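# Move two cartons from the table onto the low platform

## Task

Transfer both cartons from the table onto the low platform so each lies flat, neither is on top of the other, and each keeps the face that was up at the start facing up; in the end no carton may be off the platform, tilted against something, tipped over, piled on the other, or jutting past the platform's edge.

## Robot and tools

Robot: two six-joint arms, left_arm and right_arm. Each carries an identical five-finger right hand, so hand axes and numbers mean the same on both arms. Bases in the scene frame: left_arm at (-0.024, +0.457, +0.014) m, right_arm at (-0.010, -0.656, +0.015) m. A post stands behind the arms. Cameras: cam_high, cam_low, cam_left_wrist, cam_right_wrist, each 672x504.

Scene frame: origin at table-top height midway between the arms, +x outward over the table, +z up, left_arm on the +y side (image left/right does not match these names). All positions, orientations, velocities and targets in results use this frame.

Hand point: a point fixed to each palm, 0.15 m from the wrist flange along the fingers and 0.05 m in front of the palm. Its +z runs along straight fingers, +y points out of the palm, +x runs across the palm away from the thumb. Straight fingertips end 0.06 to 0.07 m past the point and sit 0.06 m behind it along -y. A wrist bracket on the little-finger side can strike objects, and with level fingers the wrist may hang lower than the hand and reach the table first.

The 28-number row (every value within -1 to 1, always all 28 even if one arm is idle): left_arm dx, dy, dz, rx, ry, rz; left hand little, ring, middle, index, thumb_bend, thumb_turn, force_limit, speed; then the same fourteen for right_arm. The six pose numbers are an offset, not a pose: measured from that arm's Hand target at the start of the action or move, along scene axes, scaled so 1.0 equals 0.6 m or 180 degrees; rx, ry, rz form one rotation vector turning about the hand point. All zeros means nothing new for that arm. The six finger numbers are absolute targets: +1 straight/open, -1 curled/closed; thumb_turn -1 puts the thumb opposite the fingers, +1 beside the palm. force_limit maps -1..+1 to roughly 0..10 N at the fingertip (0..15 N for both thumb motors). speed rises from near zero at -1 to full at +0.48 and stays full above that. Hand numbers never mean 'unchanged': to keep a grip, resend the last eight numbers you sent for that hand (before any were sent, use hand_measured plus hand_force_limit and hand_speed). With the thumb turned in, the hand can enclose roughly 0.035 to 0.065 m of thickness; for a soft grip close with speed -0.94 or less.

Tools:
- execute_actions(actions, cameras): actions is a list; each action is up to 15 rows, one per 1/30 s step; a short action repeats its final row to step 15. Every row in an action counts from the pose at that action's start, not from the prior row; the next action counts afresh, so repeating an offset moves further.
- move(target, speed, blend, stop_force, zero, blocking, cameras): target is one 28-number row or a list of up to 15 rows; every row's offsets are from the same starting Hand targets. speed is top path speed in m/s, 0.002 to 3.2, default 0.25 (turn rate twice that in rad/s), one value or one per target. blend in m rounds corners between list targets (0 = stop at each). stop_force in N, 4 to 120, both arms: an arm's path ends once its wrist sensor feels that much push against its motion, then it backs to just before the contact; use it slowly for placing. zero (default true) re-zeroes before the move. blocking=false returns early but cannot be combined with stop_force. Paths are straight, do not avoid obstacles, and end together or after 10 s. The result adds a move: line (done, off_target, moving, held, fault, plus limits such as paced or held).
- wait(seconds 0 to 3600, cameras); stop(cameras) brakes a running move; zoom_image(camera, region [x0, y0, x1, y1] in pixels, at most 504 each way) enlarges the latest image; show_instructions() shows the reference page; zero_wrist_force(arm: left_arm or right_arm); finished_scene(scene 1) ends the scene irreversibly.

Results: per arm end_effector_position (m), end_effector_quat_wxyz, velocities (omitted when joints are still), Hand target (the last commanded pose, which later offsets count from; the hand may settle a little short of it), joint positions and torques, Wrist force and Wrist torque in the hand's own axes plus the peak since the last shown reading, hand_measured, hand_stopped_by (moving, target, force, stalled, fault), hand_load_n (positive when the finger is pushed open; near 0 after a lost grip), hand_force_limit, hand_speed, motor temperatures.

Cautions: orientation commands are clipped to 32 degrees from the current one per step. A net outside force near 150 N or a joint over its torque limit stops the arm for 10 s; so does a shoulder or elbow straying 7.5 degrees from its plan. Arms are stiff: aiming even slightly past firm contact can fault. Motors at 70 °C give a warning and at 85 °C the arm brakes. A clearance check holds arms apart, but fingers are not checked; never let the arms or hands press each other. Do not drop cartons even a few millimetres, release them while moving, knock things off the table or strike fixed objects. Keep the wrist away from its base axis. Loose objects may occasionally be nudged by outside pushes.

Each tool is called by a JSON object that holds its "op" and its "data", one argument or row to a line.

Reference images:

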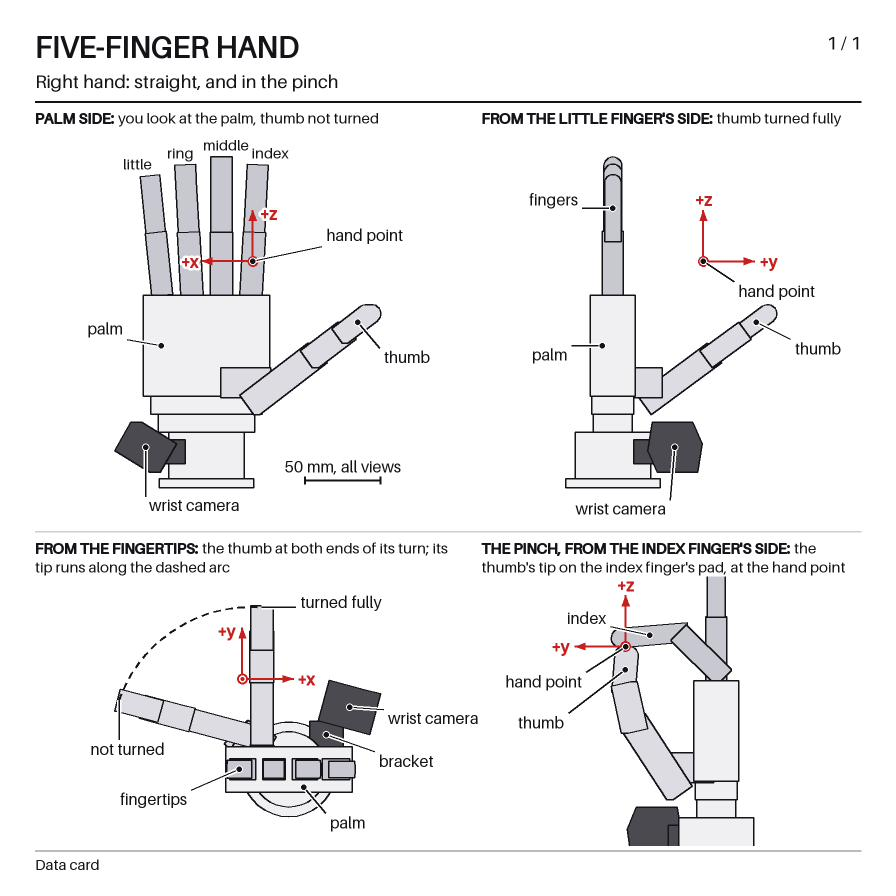

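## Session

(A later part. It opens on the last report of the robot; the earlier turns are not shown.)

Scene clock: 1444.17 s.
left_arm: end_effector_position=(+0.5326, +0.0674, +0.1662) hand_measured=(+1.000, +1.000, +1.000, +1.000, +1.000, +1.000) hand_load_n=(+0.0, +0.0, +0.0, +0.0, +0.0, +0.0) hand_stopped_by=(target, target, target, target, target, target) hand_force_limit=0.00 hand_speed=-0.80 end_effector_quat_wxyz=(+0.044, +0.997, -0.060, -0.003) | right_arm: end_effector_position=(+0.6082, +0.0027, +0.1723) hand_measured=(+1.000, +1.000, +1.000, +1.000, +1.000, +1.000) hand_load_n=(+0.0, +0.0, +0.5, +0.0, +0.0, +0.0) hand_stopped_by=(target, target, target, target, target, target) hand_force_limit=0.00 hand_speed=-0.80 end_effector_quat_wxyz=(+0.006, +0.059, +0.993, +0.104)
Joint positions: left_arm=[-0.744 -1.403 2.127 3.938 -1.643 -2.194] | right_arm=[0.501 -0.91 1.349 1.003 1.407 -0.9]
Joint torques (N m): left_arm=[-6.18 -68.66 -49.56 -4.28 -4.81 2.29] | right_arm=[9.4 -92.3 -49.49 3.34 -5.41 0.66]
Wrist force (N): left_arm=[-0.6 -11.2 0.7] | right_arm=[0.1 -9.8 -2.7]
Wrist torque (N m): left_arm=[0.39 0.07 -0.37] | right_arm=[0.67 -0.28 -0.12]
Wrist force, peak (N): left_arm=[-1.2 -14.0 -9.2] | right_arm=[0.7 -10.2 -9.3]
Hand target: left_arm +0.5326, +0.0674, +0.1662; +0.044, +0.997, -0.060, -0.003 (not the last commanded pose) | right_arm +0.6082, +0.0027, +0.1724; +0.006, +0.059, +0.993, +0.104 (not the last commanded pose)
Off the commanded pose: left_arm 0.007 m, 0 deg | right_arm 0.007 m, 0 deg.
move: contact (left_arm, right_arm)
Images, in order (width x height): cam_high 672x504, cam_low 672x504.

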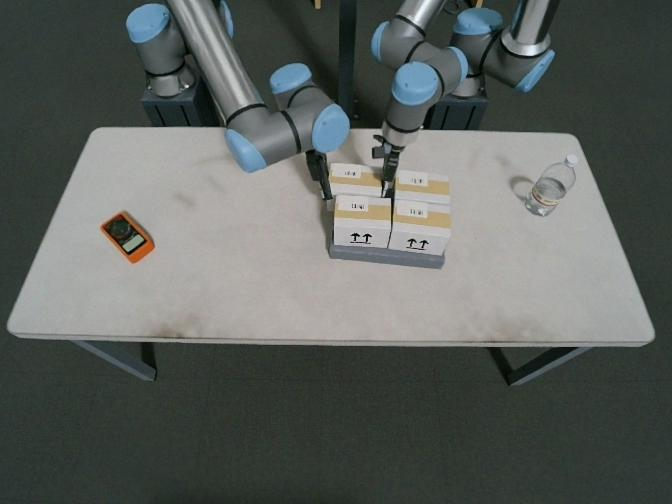

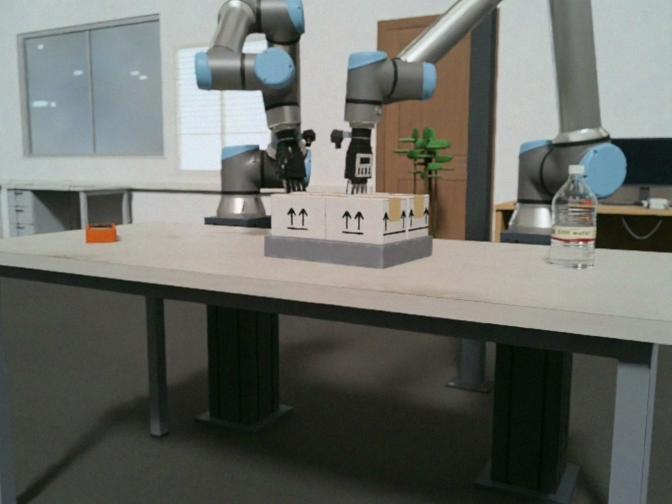

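{"op": "move", "data": {
  "target": [0,0,-0.01,0,0,0,1,1,1,1,1,1,0,-0.8,0,0,-0.01,0,0,0,1,1,1,1,1,1,0,-0.8],
  "speed": 0.005,
  "stop_force": 6,
  "cameras": ["cam_left_wrist","cam_right_wrist"]
}}

Scene clock: 1459.30 s.
left_arm: end_effector_position=(+0.5327, +0.0673, +0.1659) hand_measured=(+1.000, +1.000, +1.000, +1.000, +1.000, +1.000) hand_load_n=(+0.0, +0.5, +0.0, +0.0, +0.0, +0.5) hand_stopped_by=(target, target, target, target, target, target) hand_force_limit=0.00 hand_speed=-0.80 end_effector_quat_wxyz=(+0.044, +0.997, -0.060, -0.003) | right_arm: end_effector_position=(+0.6083, +0.0027, +0.1721) hand_measured=(+1.000, +1.000, +1.000, +1.000, +1.000, +1.000) hand_load_n=(+0.0, +0.0, +0.5, +0.0, +0.0, +0.0) hand_stopped_by=(target, target, target, target, target, target) hand_force_limit=0.00 hand_speed=-0.80 end_effector_quat_wxyz=(+0.006, +0.059, +0.993, +0.104)
Joint positions: left_arm=[-0.744 -1.403 2.127 3.937 -1.643 -2.194] | right_arm=[0.501 -0.91 1.349 1.003 1.407 -0.9]
Joint torques (N m): left_arm=[-6.48 -63.18 -47.67 -3.23 -3.98 2.47] | right_arm=[9.82 -80.2 -47.67 1.91 -5.51 0.63]
Wrist force (N): left_arm=[-1.6 -15.1 -7.7] | right_arm=[1.0 -12.2 -9.7]
Wrist torque (N m): left_arm=[1.15 0.31 -0.59] | right_arm=[1.14 -0.06 -0.14]
Wrist force, peak (N): left_arm=[-3.9 -16.7 -11.8] | right_arm=[2.0 -12.5 -12.4]
Hand target: left_arm +0.5327, +0.0673, +0.1659; +0.044, +0.997, -0.060, -0.003 (not the last commanded pose) | right_arm +0.6083, +0.0027, +0.1721; +0.006, +0.059, +0.993, +0.104 (not the last commanded pose)
Off the commanded pose: left_arm 0.006 m, 0 deg | right_arm 0.006 m, 0 deg.
move: contact (left_arm, right_arm)
cam_left_wrist: T_world_to_cam=[[0.16285, -0.97962, 0.11759, -0.04623], [-0.81824, -0.06749, 0.57091, 0.33632], [-0.55133, -0.18919, -0.81255, 0.55255]] pos_world=[0.58736, 0.08195, 0.2624]
cam_right_wrist: T_world_to_cam=[[-0.14581, 0.97328, 0.1774, 0.05749], [0.82084, 0.01893, 0.57085, -0.60163], [0.55224, 0.22885, -0.80166, -0.08271]] pos_world=[0.5479, -0.02564, 0.26694]

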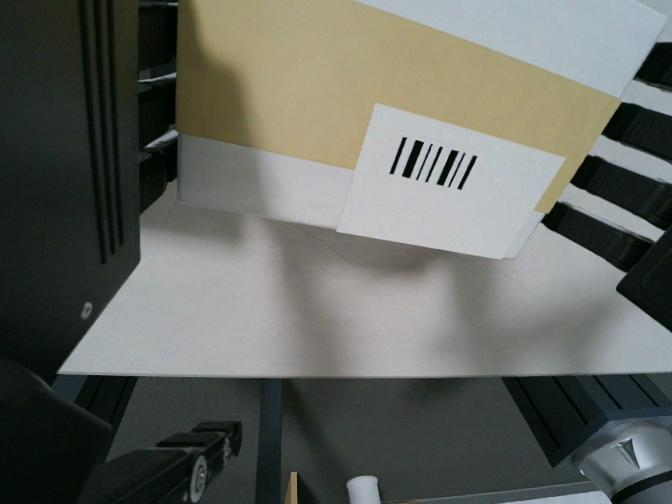

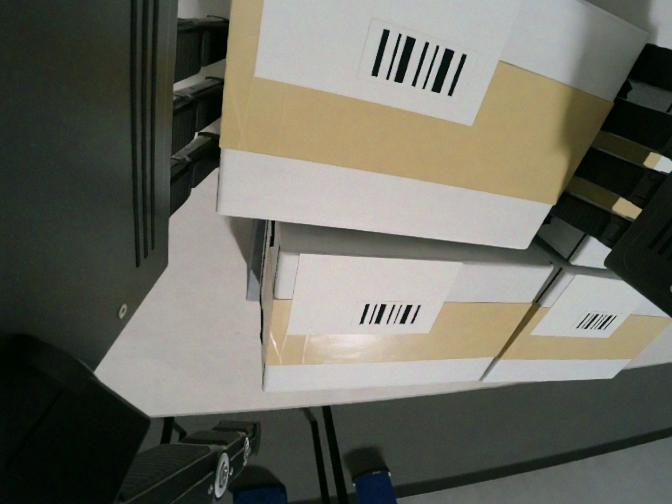

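{"op": "move", "data": {
  "target": [
    [0.001,0.0083,0,0,0,0,1,1,1,1,1,1,0,-0.8,-0.004,-0.0331,0,0,0,0,1,1,1,1,1,1,0,-0.8],
    [0.0018,0.0156,0.0833,0,0,0,1,1,1,1,1,1,0,-0.8,-0.006,-0.06,0.0833,0,0,0,1,1,1,1,1,1,0,-0.8],
    [0.0018,0.0156,0.2,0,0,0,1,1,1,1,1,1,0,-0.8,-0.012,-0.12,0.12,0,0,0,1,1,1,1,1,1,0,-0.8]
  ],
  "speed": [0.02,0.05,0.1],
  "cameras": ["all"]
}}

{"op": "zoom_image", "data": {
  "camera": "cam_high",
  "region": [320, 155, 460, 275]
}}

{"op": "zoom_image", "data": {
  "camera": "cam_left_wrist",
  "region": [130, 0, 630, 350]
}}

{"op": "zoom_image", "data": {
  "camera": "cam_right_wrist",
  "region": [180, 0, 672, 400]
}}

Scene clock: 1478.33 s.
left_arm: end_effector_position=(+0.5338, +0.0767, +0.2860) hand_measured=(+1.000, +1.000, +1.000, +1.000, +1.000, +1.000) hand_load_n=(+0.0, +0.0, +0.0, +0.0, +0.0, +0.0) hand_stopped_by=(target, target, target, target, target, target) hand_force_limit=0.00 hand_speed=-0.80 end_effector_quat_wxyz=(+0.044, +0.997, -0.060, -0.003) | right_arm: end_effector_position=(+0.6011, -0.0694, +0.2440) hand_measured=(+1.000, +1.000, +1.000, +1.000, +1.000, +1.000) hand_load_n=(+0.0, +0.0, +0.0, +0.0, +0.0, +0.0) hand_stopped_by=(target, target, target, target, target, target) hand_force_limit=0.00 hand_speed=-0.80 end_effector_quat_wxyz=(+0.006, +0.059, +0.993, +0.104)
Joint positions: left_arm=[-0.732 -1.535 2.021 4.176 -1.643 -2.182] | right_arm=[0.421 -1.04 1.43 1.065 1.397 -0.98]
Joint torques (N m): left_arm=[-7.98 -42.33 -36.29 -2.06 -0.94 -2.67] | right_arm=[17.44 -74.62 -48.05 1.66 -1.2 1.89]
Wrist force (N): left_arm=[0.4 -1.5 -1.2] | right_arm=[-1.3 1.5 1.2]
Wrist torque (N m): left_arm=[-0.07 -0.01 -0.06] | right_arm=[0.17 0.13 0.05]
Wrist force, peak (N): left_arm=[-1.7 -15.5 -7.0] | right_arm=[1.1 -12.4 -9.9]
Hand target: left_arm +0.5338, +0.0767, +0.2859; +0.044, +0.997, -0.060, -0.003 | right_arm +0.6011, -0.0693, +0.2441; +0.006, +0.059, +0.993, +0.104
Off the commanded pose: left_arm 0.000 m, 0 deg | right_arm 0.000 m, 0 deg.
move: done
cam_left_wrist: T_world_to_cam=[[0.1628, -0.97961, 0.11775, -0.05136], [-0.81833, -0.06739, 0.57078, 0.26939], [-0.55121, -0.18928, -0.81261, 0.65248]] pos_world=[0.58846, 0.09135, 0.3825]
cam_right_wrist: T_world_to_cam=[[-0.14566, 0.9733, 0.17741, 0.11375], [0.8209, 0.01882, 0.57076, -0.63547], [0.55218, 0.22877, -0.80172, -0.00446]] pos_world=[0.54069, -0.09774, 0.33894]

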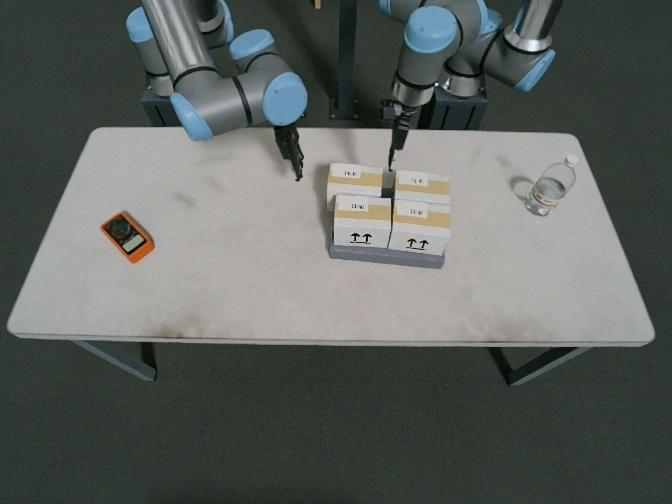

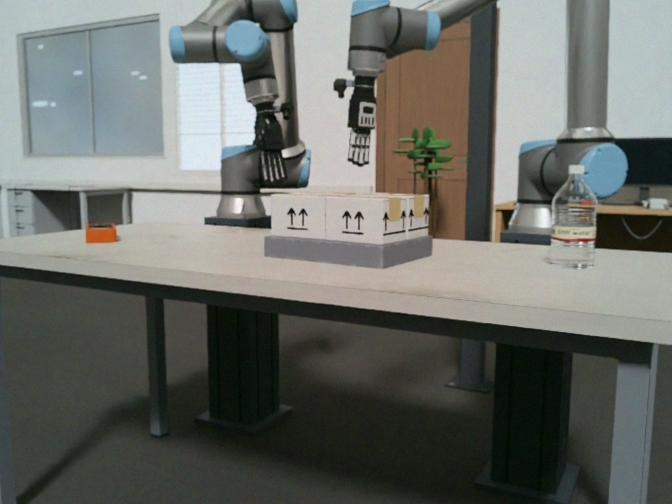

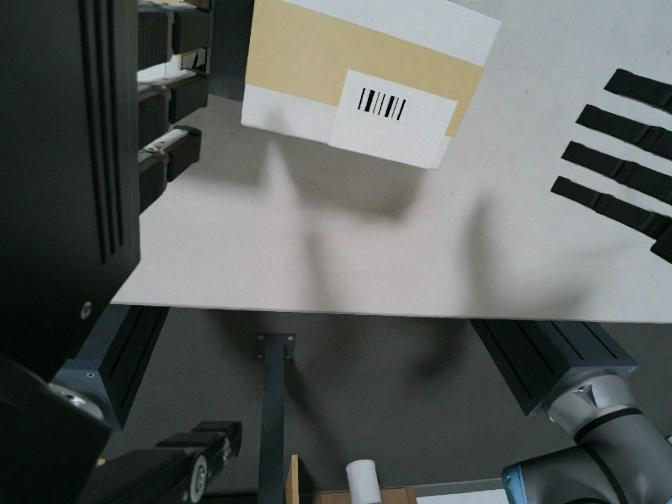

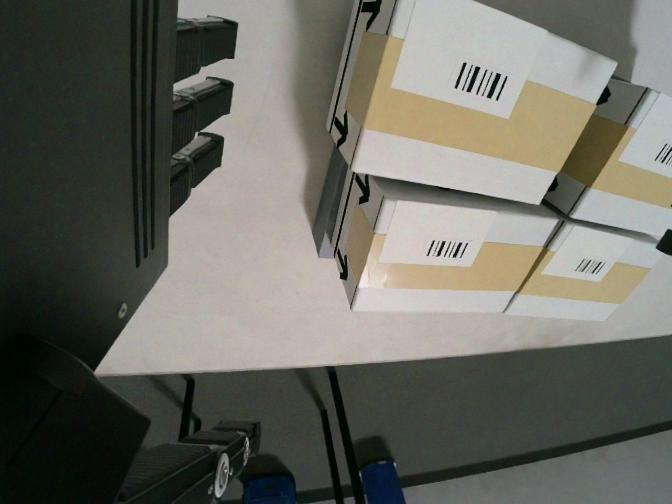

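Scaled by 3.600 from the camera's image (finer frame: 960x720).

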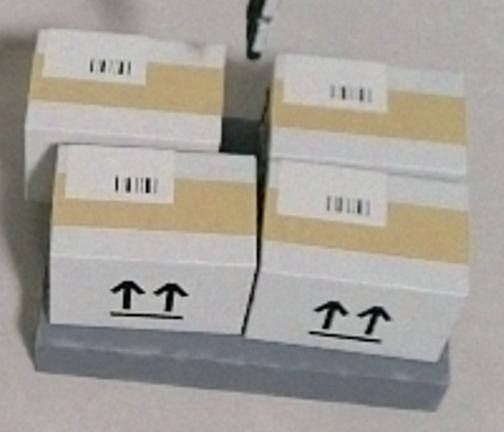

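Scaled by 1.008 from the camera's image (finer frame: 960x720).

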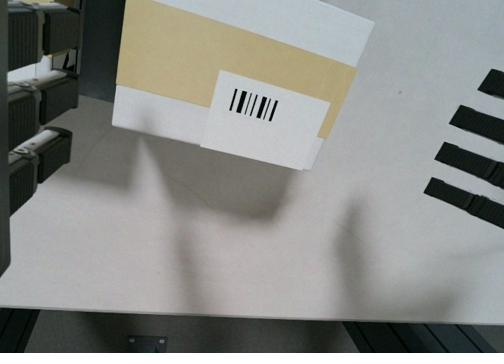

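Scaled by 1.024 from the camera's image (finer frame: 960x720).

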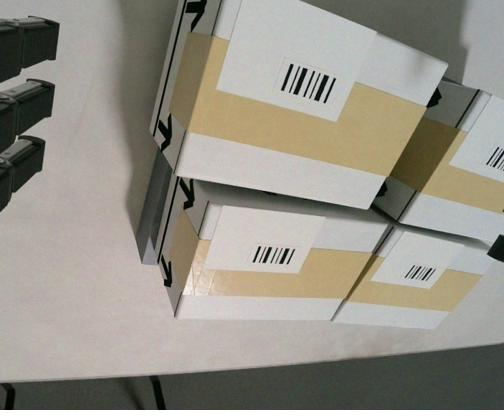

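{"op": "zoom_image", "data": {
  "camera": "cam_right_wrist",
  "region": [310, 80, 600, 290]
}}

{"op": "zoom_image", "data": {
  "camera": "cam_high",
  "region": [320, 155, 400, 225]
}}

{"op": "zoom_image", "data": {
  "camera": "cam_low",
  "region": [255, 175, 445, 275]
}}

Scaled by 1.738 from the camera's image (finer frame: 960x720).

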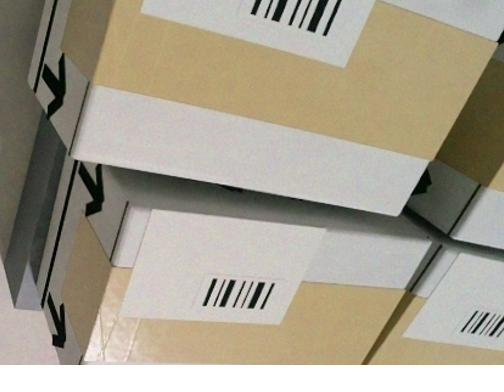

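Scaled by 6.300 from the camera's image (finer frame: 960x720).

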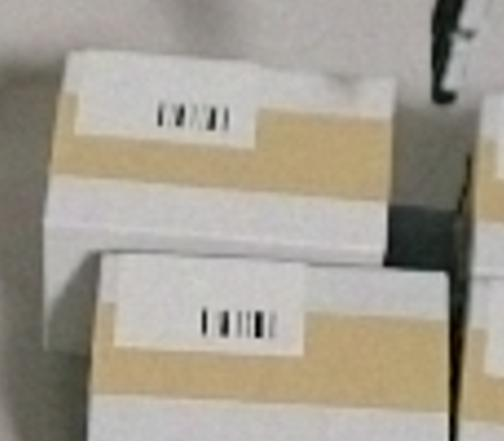

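Scaled by 2.653 from the camera's image (finer frame: 960x720).

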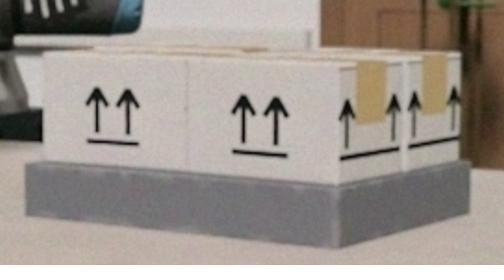

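{"op": "move", "data": {
  "target": [
    [0.02,0.2,0.05,0,0,0,1,1,1,1,1,1,0,-0.8,0,0,-0.1652,0,0,0,1,1,1,1,1,1,0,-0.8],
    [0.02,0.2,0.05,0,0,0,1,1,1,1,1,1,0,-0.8,0.009,0.0952,-0.1652,0,0,0,1,1,1,1,1,1,0,-0.8]
  ],
  "speed": [0.12,0.06],
  "stop_force": 15,
  "cameras": ["all"]
}}

{"op": "zoom_image", "data": {
  "camera": "cam_high",
  "region": [300, 155, 440, 275]
}}

Scene clock: 1563.27 s.
left_arm: end_effector_position=(+0.5458, +0.1967, +0.3159) hand_measured=(+1.000, +1.000, +1.000, +1.000, +1.000, +1.000) hand_load_n=(+0.0, +0.0, +0.0, +0.0, +0.0, +0.0) hand_stopped_by=(target, target, target, target, target, target) hand_force_limit=0.00 hand_speed=-0.80 end_effector_quat_wxyz=(+0.044, +0.997, -0.060, -0.003) | right_arm: end_effector_position=(+0.6065, -0.0122, +0.1449) hand_measured=(+1.000, +1.000, +1.000, +1.000, +1.000, +1.000) hand_load_n=(+0.0, +0.0, +0.0, +0.0, +0.0, +0.0) hand_stopped_by=(target, target, target, target, target, target) hand_force_limit=0.00 hand_speed=-0.80 end_effector_quat_wxyz=(+0.006, +0.059, +0.993, +0.104)
Joint positions: left_arm=[-0.568 -1.617 2.041 4.251 -1.65 -2.018] | right_arm=[0.485 -0.907 1.398 0.954 1.405 -0.915]
Joint torques (N m): left_arm=[8.64 -25.49 -51.91 -5.16 1.52 2.79] | right_arm=[-14.54 -92.47 -25.67 1.66 -3.77 -1.9]
Wrist force (N): left_arm=[0.7 -1.2 -2.2] | right_arm=[-1.2 1.4 1.5]
Wrist torque (N m): left_arm=[0.01 0.03 0.11] | right_arm=[0.11 0.07 -0.12]
Wrist force, peak (N): left_arm=[1.2 -3.1 -2.5] | right_arm=[-1.5 1.3 2.6]
Hand target: left_arm +0.5458, +0.1967, +0.3159; +0.044, +0.997, -0.060, -0.003 | right_arm +0.6065, -0.0122, +0.1449; +0.006, +0.059, +0.993, +0.104
Off the commanded pose: left_arm 0.000 m, 0 deg | right_arm 0.000 m, 0 deg.
move: done
cam_left_wrist: T_world_to_cam=[[0.16285, -0.97962, 0.11759, 0.06075], [-0.81824, -0.06749, 0.57091, 0.27008], [-0.55133, -0.18919, -0.81255, 0.70622]] pos_world=[0.60046, 0.21135, 0.4125]
cam_right_wrist: T_world_to_cam=[[-0.14581, 0.97328, 0.1774, 0.07653], [0.82084, 0.01893, 0.57085, -0.5844], [0.55224, 0.22885, -0.80166, -0.10003]] pos_world=[0.54609, -0.04054, 0.23984]

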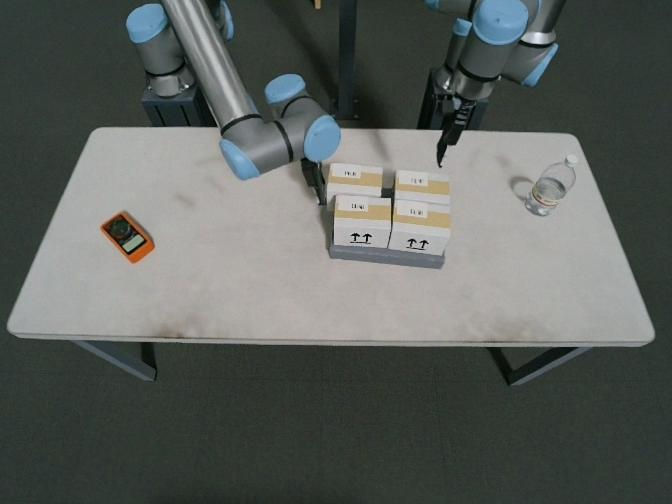

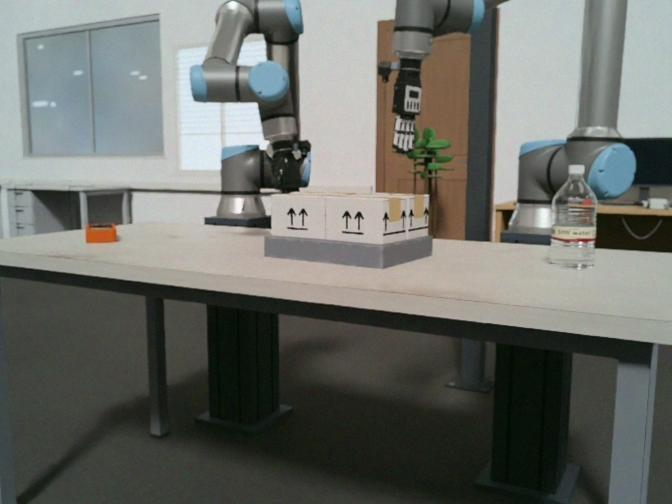

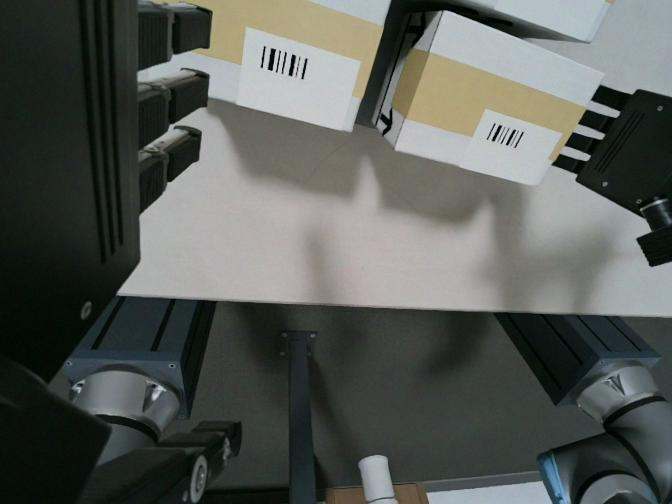

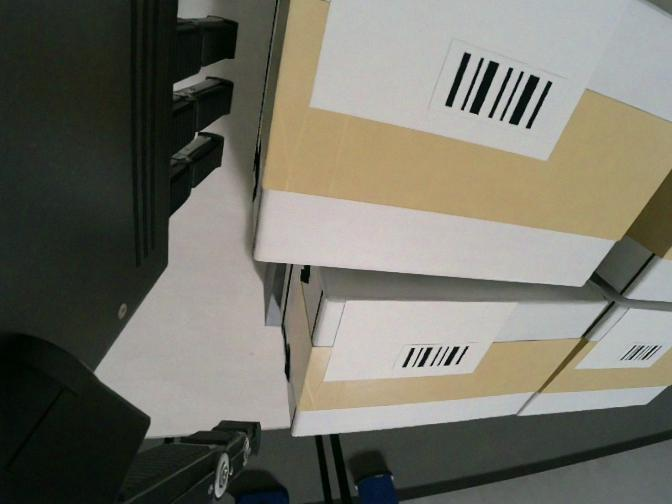

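Scaled by 3.600 from the camera's image (finer frame: 960x720).

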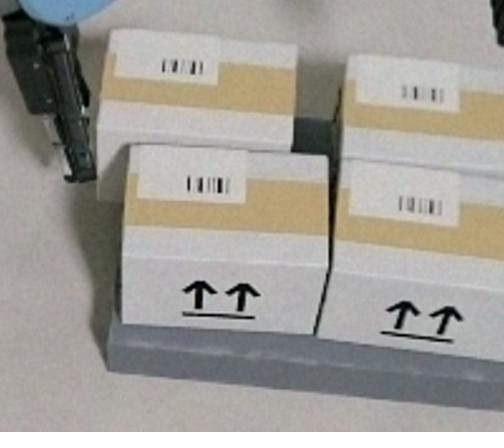

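{"op": "move", "data": {
  "target": [0,0,0,0,0,0,1,1,1,1,1,1,0,-0.8,0.0098,0.0828,0,0,0,0,1,1,1,1,1,1,0,-0.8],
  "speed": 0.02,
  "stop_force": 8,
  "cameras": ["all"]
}}

{"op": "zoom_image", "data": {
  "camera": "cam_high",
  "region": [310, 155, 460, 275]
}}

{"op": "zoom_image", "data": {
  "camera": "cam_left_wrist",
  "region": [200, 0, 672, 250]
}}

Scene clock: 1609.40 s.
left_arm: end_effector_position=(+0.5458, +0.1967, +0.3159) hand_measured=(+1.000, +1.000, +1.000, +1.000, +1.000, +1.000) hand_load_n=(+0.0, +0.0, +0.0, +0.0, +0.0, +0.0) hand_stopped_by=(target, target, target, target, target, target) hand_force_limit=0.00 hand_speed=-0.80 end_effector_quat_wxyz=(+0.044, +0.997, -0.060, -0.003) | right_arm: end_effector_position=(+0.6124, +0.0375, +0.1449) hand_measured=(+1.000, +1.000, +1.000, +1.000, +1.000, +1.000) hand_load_n=(+0.0, +0.0, +0.0, +0.0, +0.0, +0.0) hand_stopped_by=(target, target, target, target, target, target) hand_force_limit=0.00 hand_speed=-0.80 end_effector_quat_wxyz=(+0.006, +0.059, +0.993, +0.104)
Joint positions: left_arm=[-0.568 -1.617 2.041 4.251 -1.65 -2.018] | right_arm=[0.536 -0.848 1.292 0.992 1.411 -0.865]
Joint torques (N m): left_arm=[7.75 -27.88 -51.16 -4.82 1.49 3.03] | right_arm=[-14.04 -96.79 -26.18 1.62 0.15 -1.55]
Wrist force (N): left_arm=[0.8 -1.2 -2.0] | right_arm=[-1.3 1.3 1.3]
Wrist torque (N m): left_arm=[-0.01 0.00 0.12] | right_arm=[0.13 0.14 -0.19]
Wrist force, peak (N): left_arm=[1.0 -1.3 -2.4] | right_arm=[-1.5 1.5 1.7]
Hand target: left_arm +0.5458, +0.1967, +0.3159; +0.044, +0.997, -0.060, -0.003 | right_arm +0.6124, +0.0375, +0.1449; +0.006, +0.059, +0.993, +0.104
Off the commanded pose: left_arm 0.000 m, 0 deg | right_arm 0.000 m, 0 deg.
move: done
cam_left_wrist: T_world_to_cam=[[0.16285, -0.97962, 0.11759, 0.06075], [-0.81824, -0.06749, 0.57091, 0.27008], [-0.55133, -0.18919, -0.81255, 0.70622]] pos_world=[0.60046, 0.21135, 0.4125]
cam_right_wrist: T_world_to_cam=[[-0.14581, 0.97328, 0.1774, 0.02902], [0.82084, 0.01893, 0.57085, -0.59018], [0.55224, 0.22885, -0.80166, -0.11466]] pos_world=[0.552, 0.00916, 0.23984]

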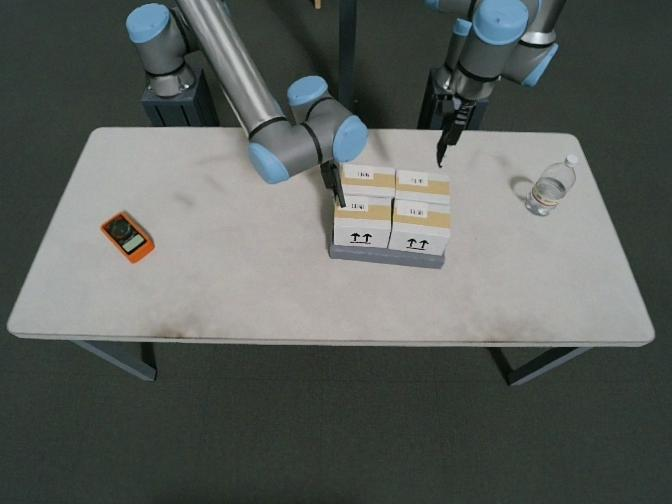

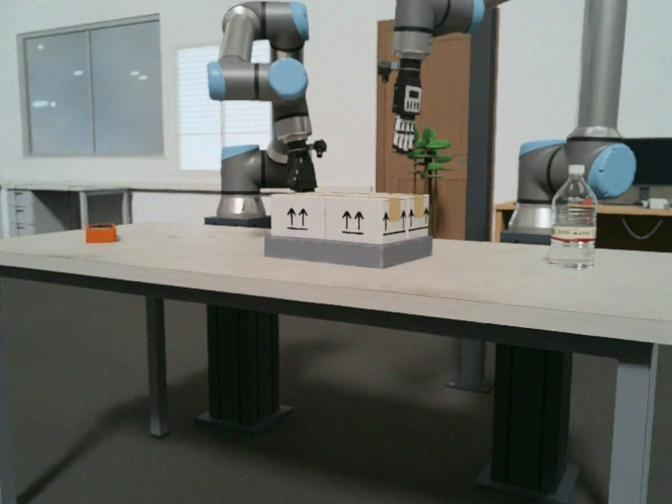

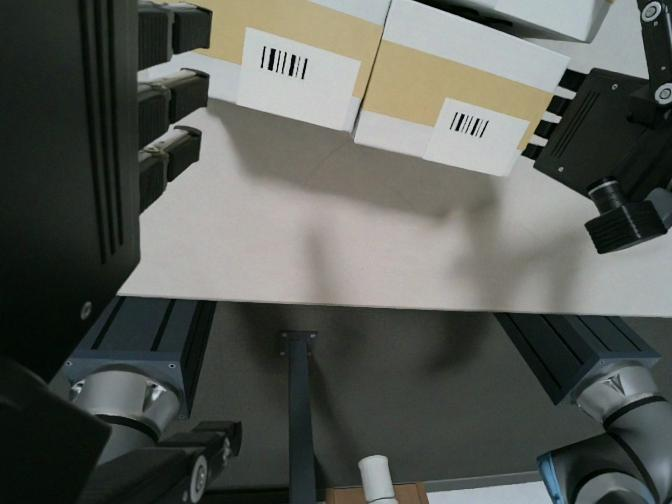

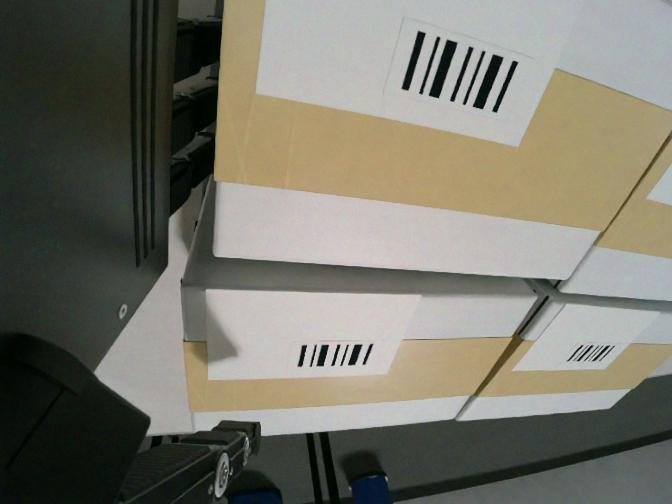

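Scaled by 3.360 from the camera's image (finer frame: 960x720).

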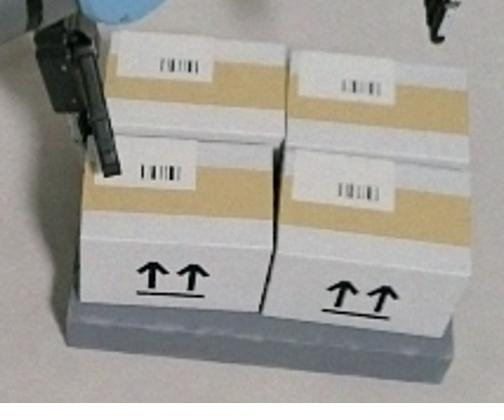

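Scaled by 1.068 from the camera's image (finer frame: 960x720).

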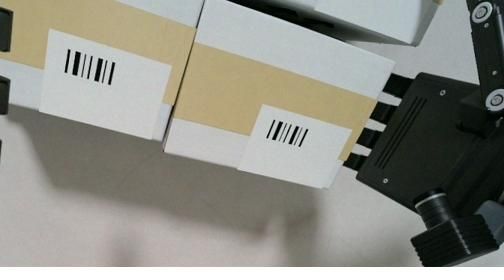

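{"op": "move", "data": {
  "target": [
    [0,0,0,0,0,0,1,1,1,1,1,1,0,-0.8,-0.006,-0.05,0,0,0,0,1,1,1,1,1,1,0,-0.8],
    [0,0,0.1,0,0,0,1,1,1,1,1,1,0,-0.8,-0.1,-0.1,0.25,0,0,0,1,1,1,1,1,1,0,-0.8],
    [-0.1,0,0.1,0,0,0,1,1,1,1,1,1,0,-0.8,-0.2,-0.2,0.25,0,0,0,1,1,1,1,1,1,0,-0.8]
  ],
  "speed": [0.03,0.12,0.12],
  "blend": [0.005,0.03,0],
  "cameras": ["all"]
}}

{"op": "zoom_image", "data": {
  "camera": "cam_high",
  "region": [320, 155, 460, 275]
}}

{"op": "zoom_image", "data": {
  "camera": "cam_left_wrist",
  "region": [200, 0, 672, 250]
}}

{"op": "zoom_image", "data": {
  "camera": "cam_right_wrist",
  "region": [250, 0, 672, 350]
}}

Scene clock: 1629.73 s.
left_arm: end_effector_position=(+0.4858, +0.1967, +0.3759) hand_measured=(+1.000, +1.000, +1.000, +1.000, +1.000, +1.000) hand_load_n=(+0.0, +0.0, +0.0, +0.0, +0.0, +0.0) hand_stopped_by=(target, target, target, target, target, target) hand_force_limit=0.00 hand_speed=-0.80 end_effector_quat_wxyz=(+0.044, +0.997, -0.060, -0.003) | right_arm: end_effector_position=(+0.4925, -0.0825, +0.2950) hand_measured=(+1.000, +1.000, +1.000, +1.000, +1.000, +1.000) hand_load_n=(+0.0, +0.0, +0.0, +0.0, +0.0, +0.0) hand_stopped_by=(target, target, target, target, target, target) hand_force_limit=0.00 hand_speed=-0.80 end_effector_quat_wxyz=(+0.006, +0.059, +0.993, +0.104)
Joint positions: left_arm=[-0.626 -1.758 2.052 4.376 -1.648 -2.076] | right_arm=[0.48 -1.212 1.589 1.068 1.404 -0.921]
Joint torques (N m): left_arm=[-1.5 -36.53 -49.24 -5.17 0.47 2.65] | right_arm=[18.86 -70.02 -29.27 4.98 -1.88 2.13]
Wrist force (N): left_arm=[0.9 -1.3 -2.1] | right_arm=[-1.7 1.4 1.4]
Wrist torque (N m): left_arm=[-0.01 -0.01 -0.02] | right_arm=[0.12 0.17 0.04]
Wrist force, peak (N): left_arm=[1.1 -1.3 -2.6] | right_arm=[-1.8 1.0 2.9]
Hand target: left_arm +0.4858, +0.1967, +0.3759; +0.044, +0.997, -0.060, -0.003 | right_arm +0.4924, -0.0825, +0.2949; +0.006, +0.059, +0.993, +0.104
Off the commanded pose: left_arm 0.000 m, 0 deg | right_arm 0.000 m, 0 deg.
move: done
cam_left_wrist: T_world_to_cam=[[0.16287, -0.97963, 0.11744, 0.06354], [-0.81818, -0.06757, 0.57098, 0.18674], [-0.55141, -0.18909, -0.81252, 0.72182]] pos_world=[0.54046, 0.21135, 0.4724]
cam_right_wrist: T_world_to_cam=[[-0.14575, 0.97328, 0.17744, 0.10166], [0.82077, 0.01882, 0.57095, -0.5752], [0.55235, 0.22886, -0.80158, 0.09927]] pos_world=[0.4321, -0.11084, 0.38994]

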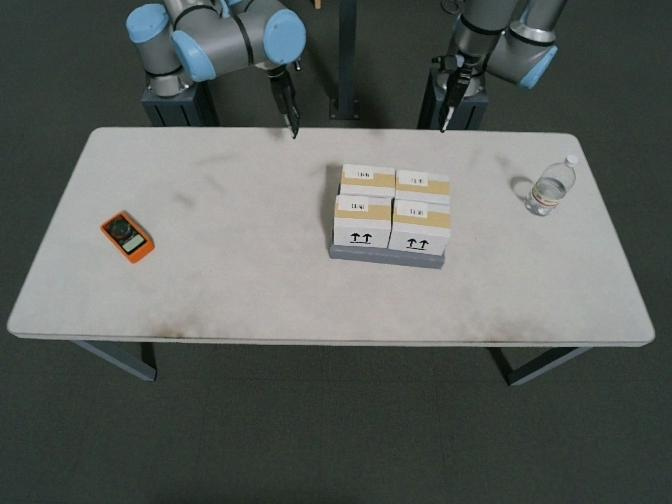

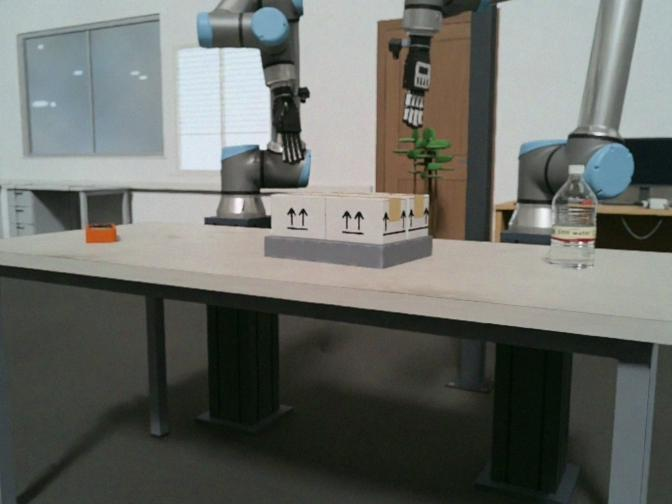

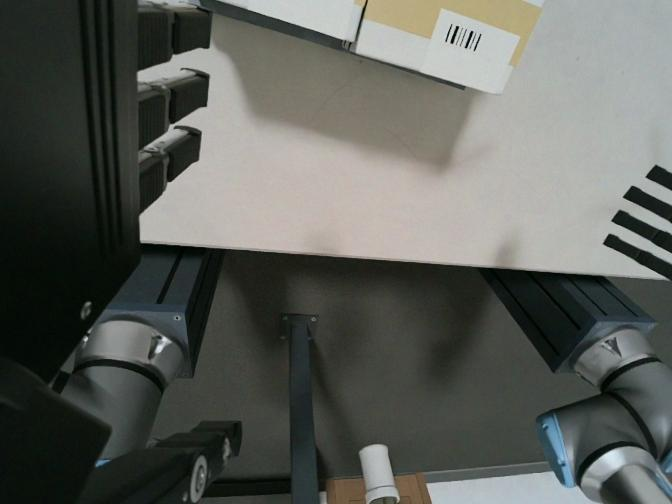

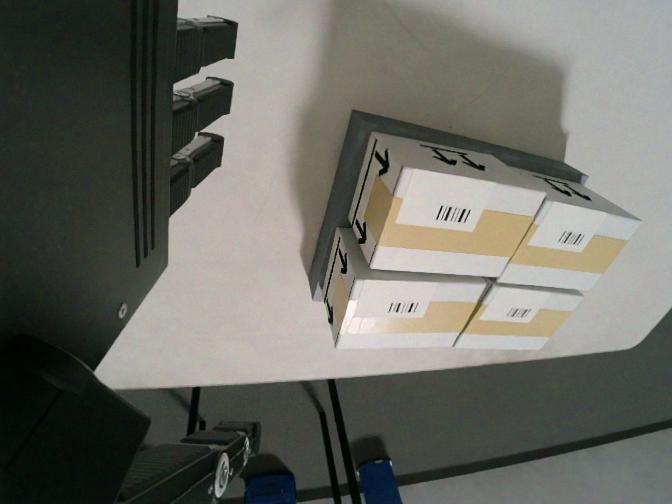

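Scaled by 3.600 from the camera's image (finer frame: 960x720).

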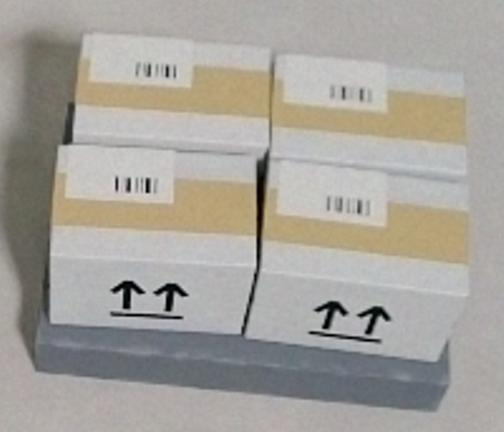

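Scaled by 1.068 from the camera's image (finer frame: 960x720).

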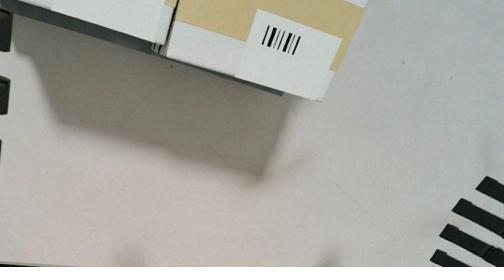

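Scaled by 1.194 from the camera's image (finer frame: 960x720).

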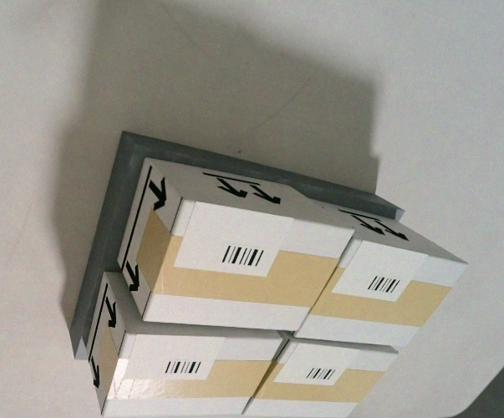

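{"op": "zoom_image", "data": {
  "camera": "cam_low",
  "region": [255, 175, 445, 275]
}}

Scaled by 2.653 from the camera's image (finer frame: 960x720).

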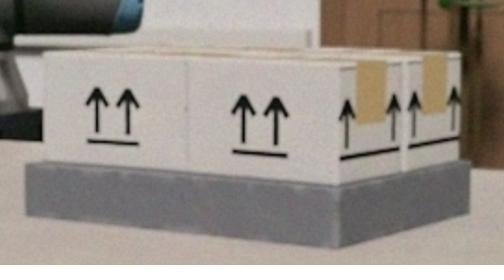

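{"op": "finished_scene", "data": {

}}

The scene is finished: the task was done.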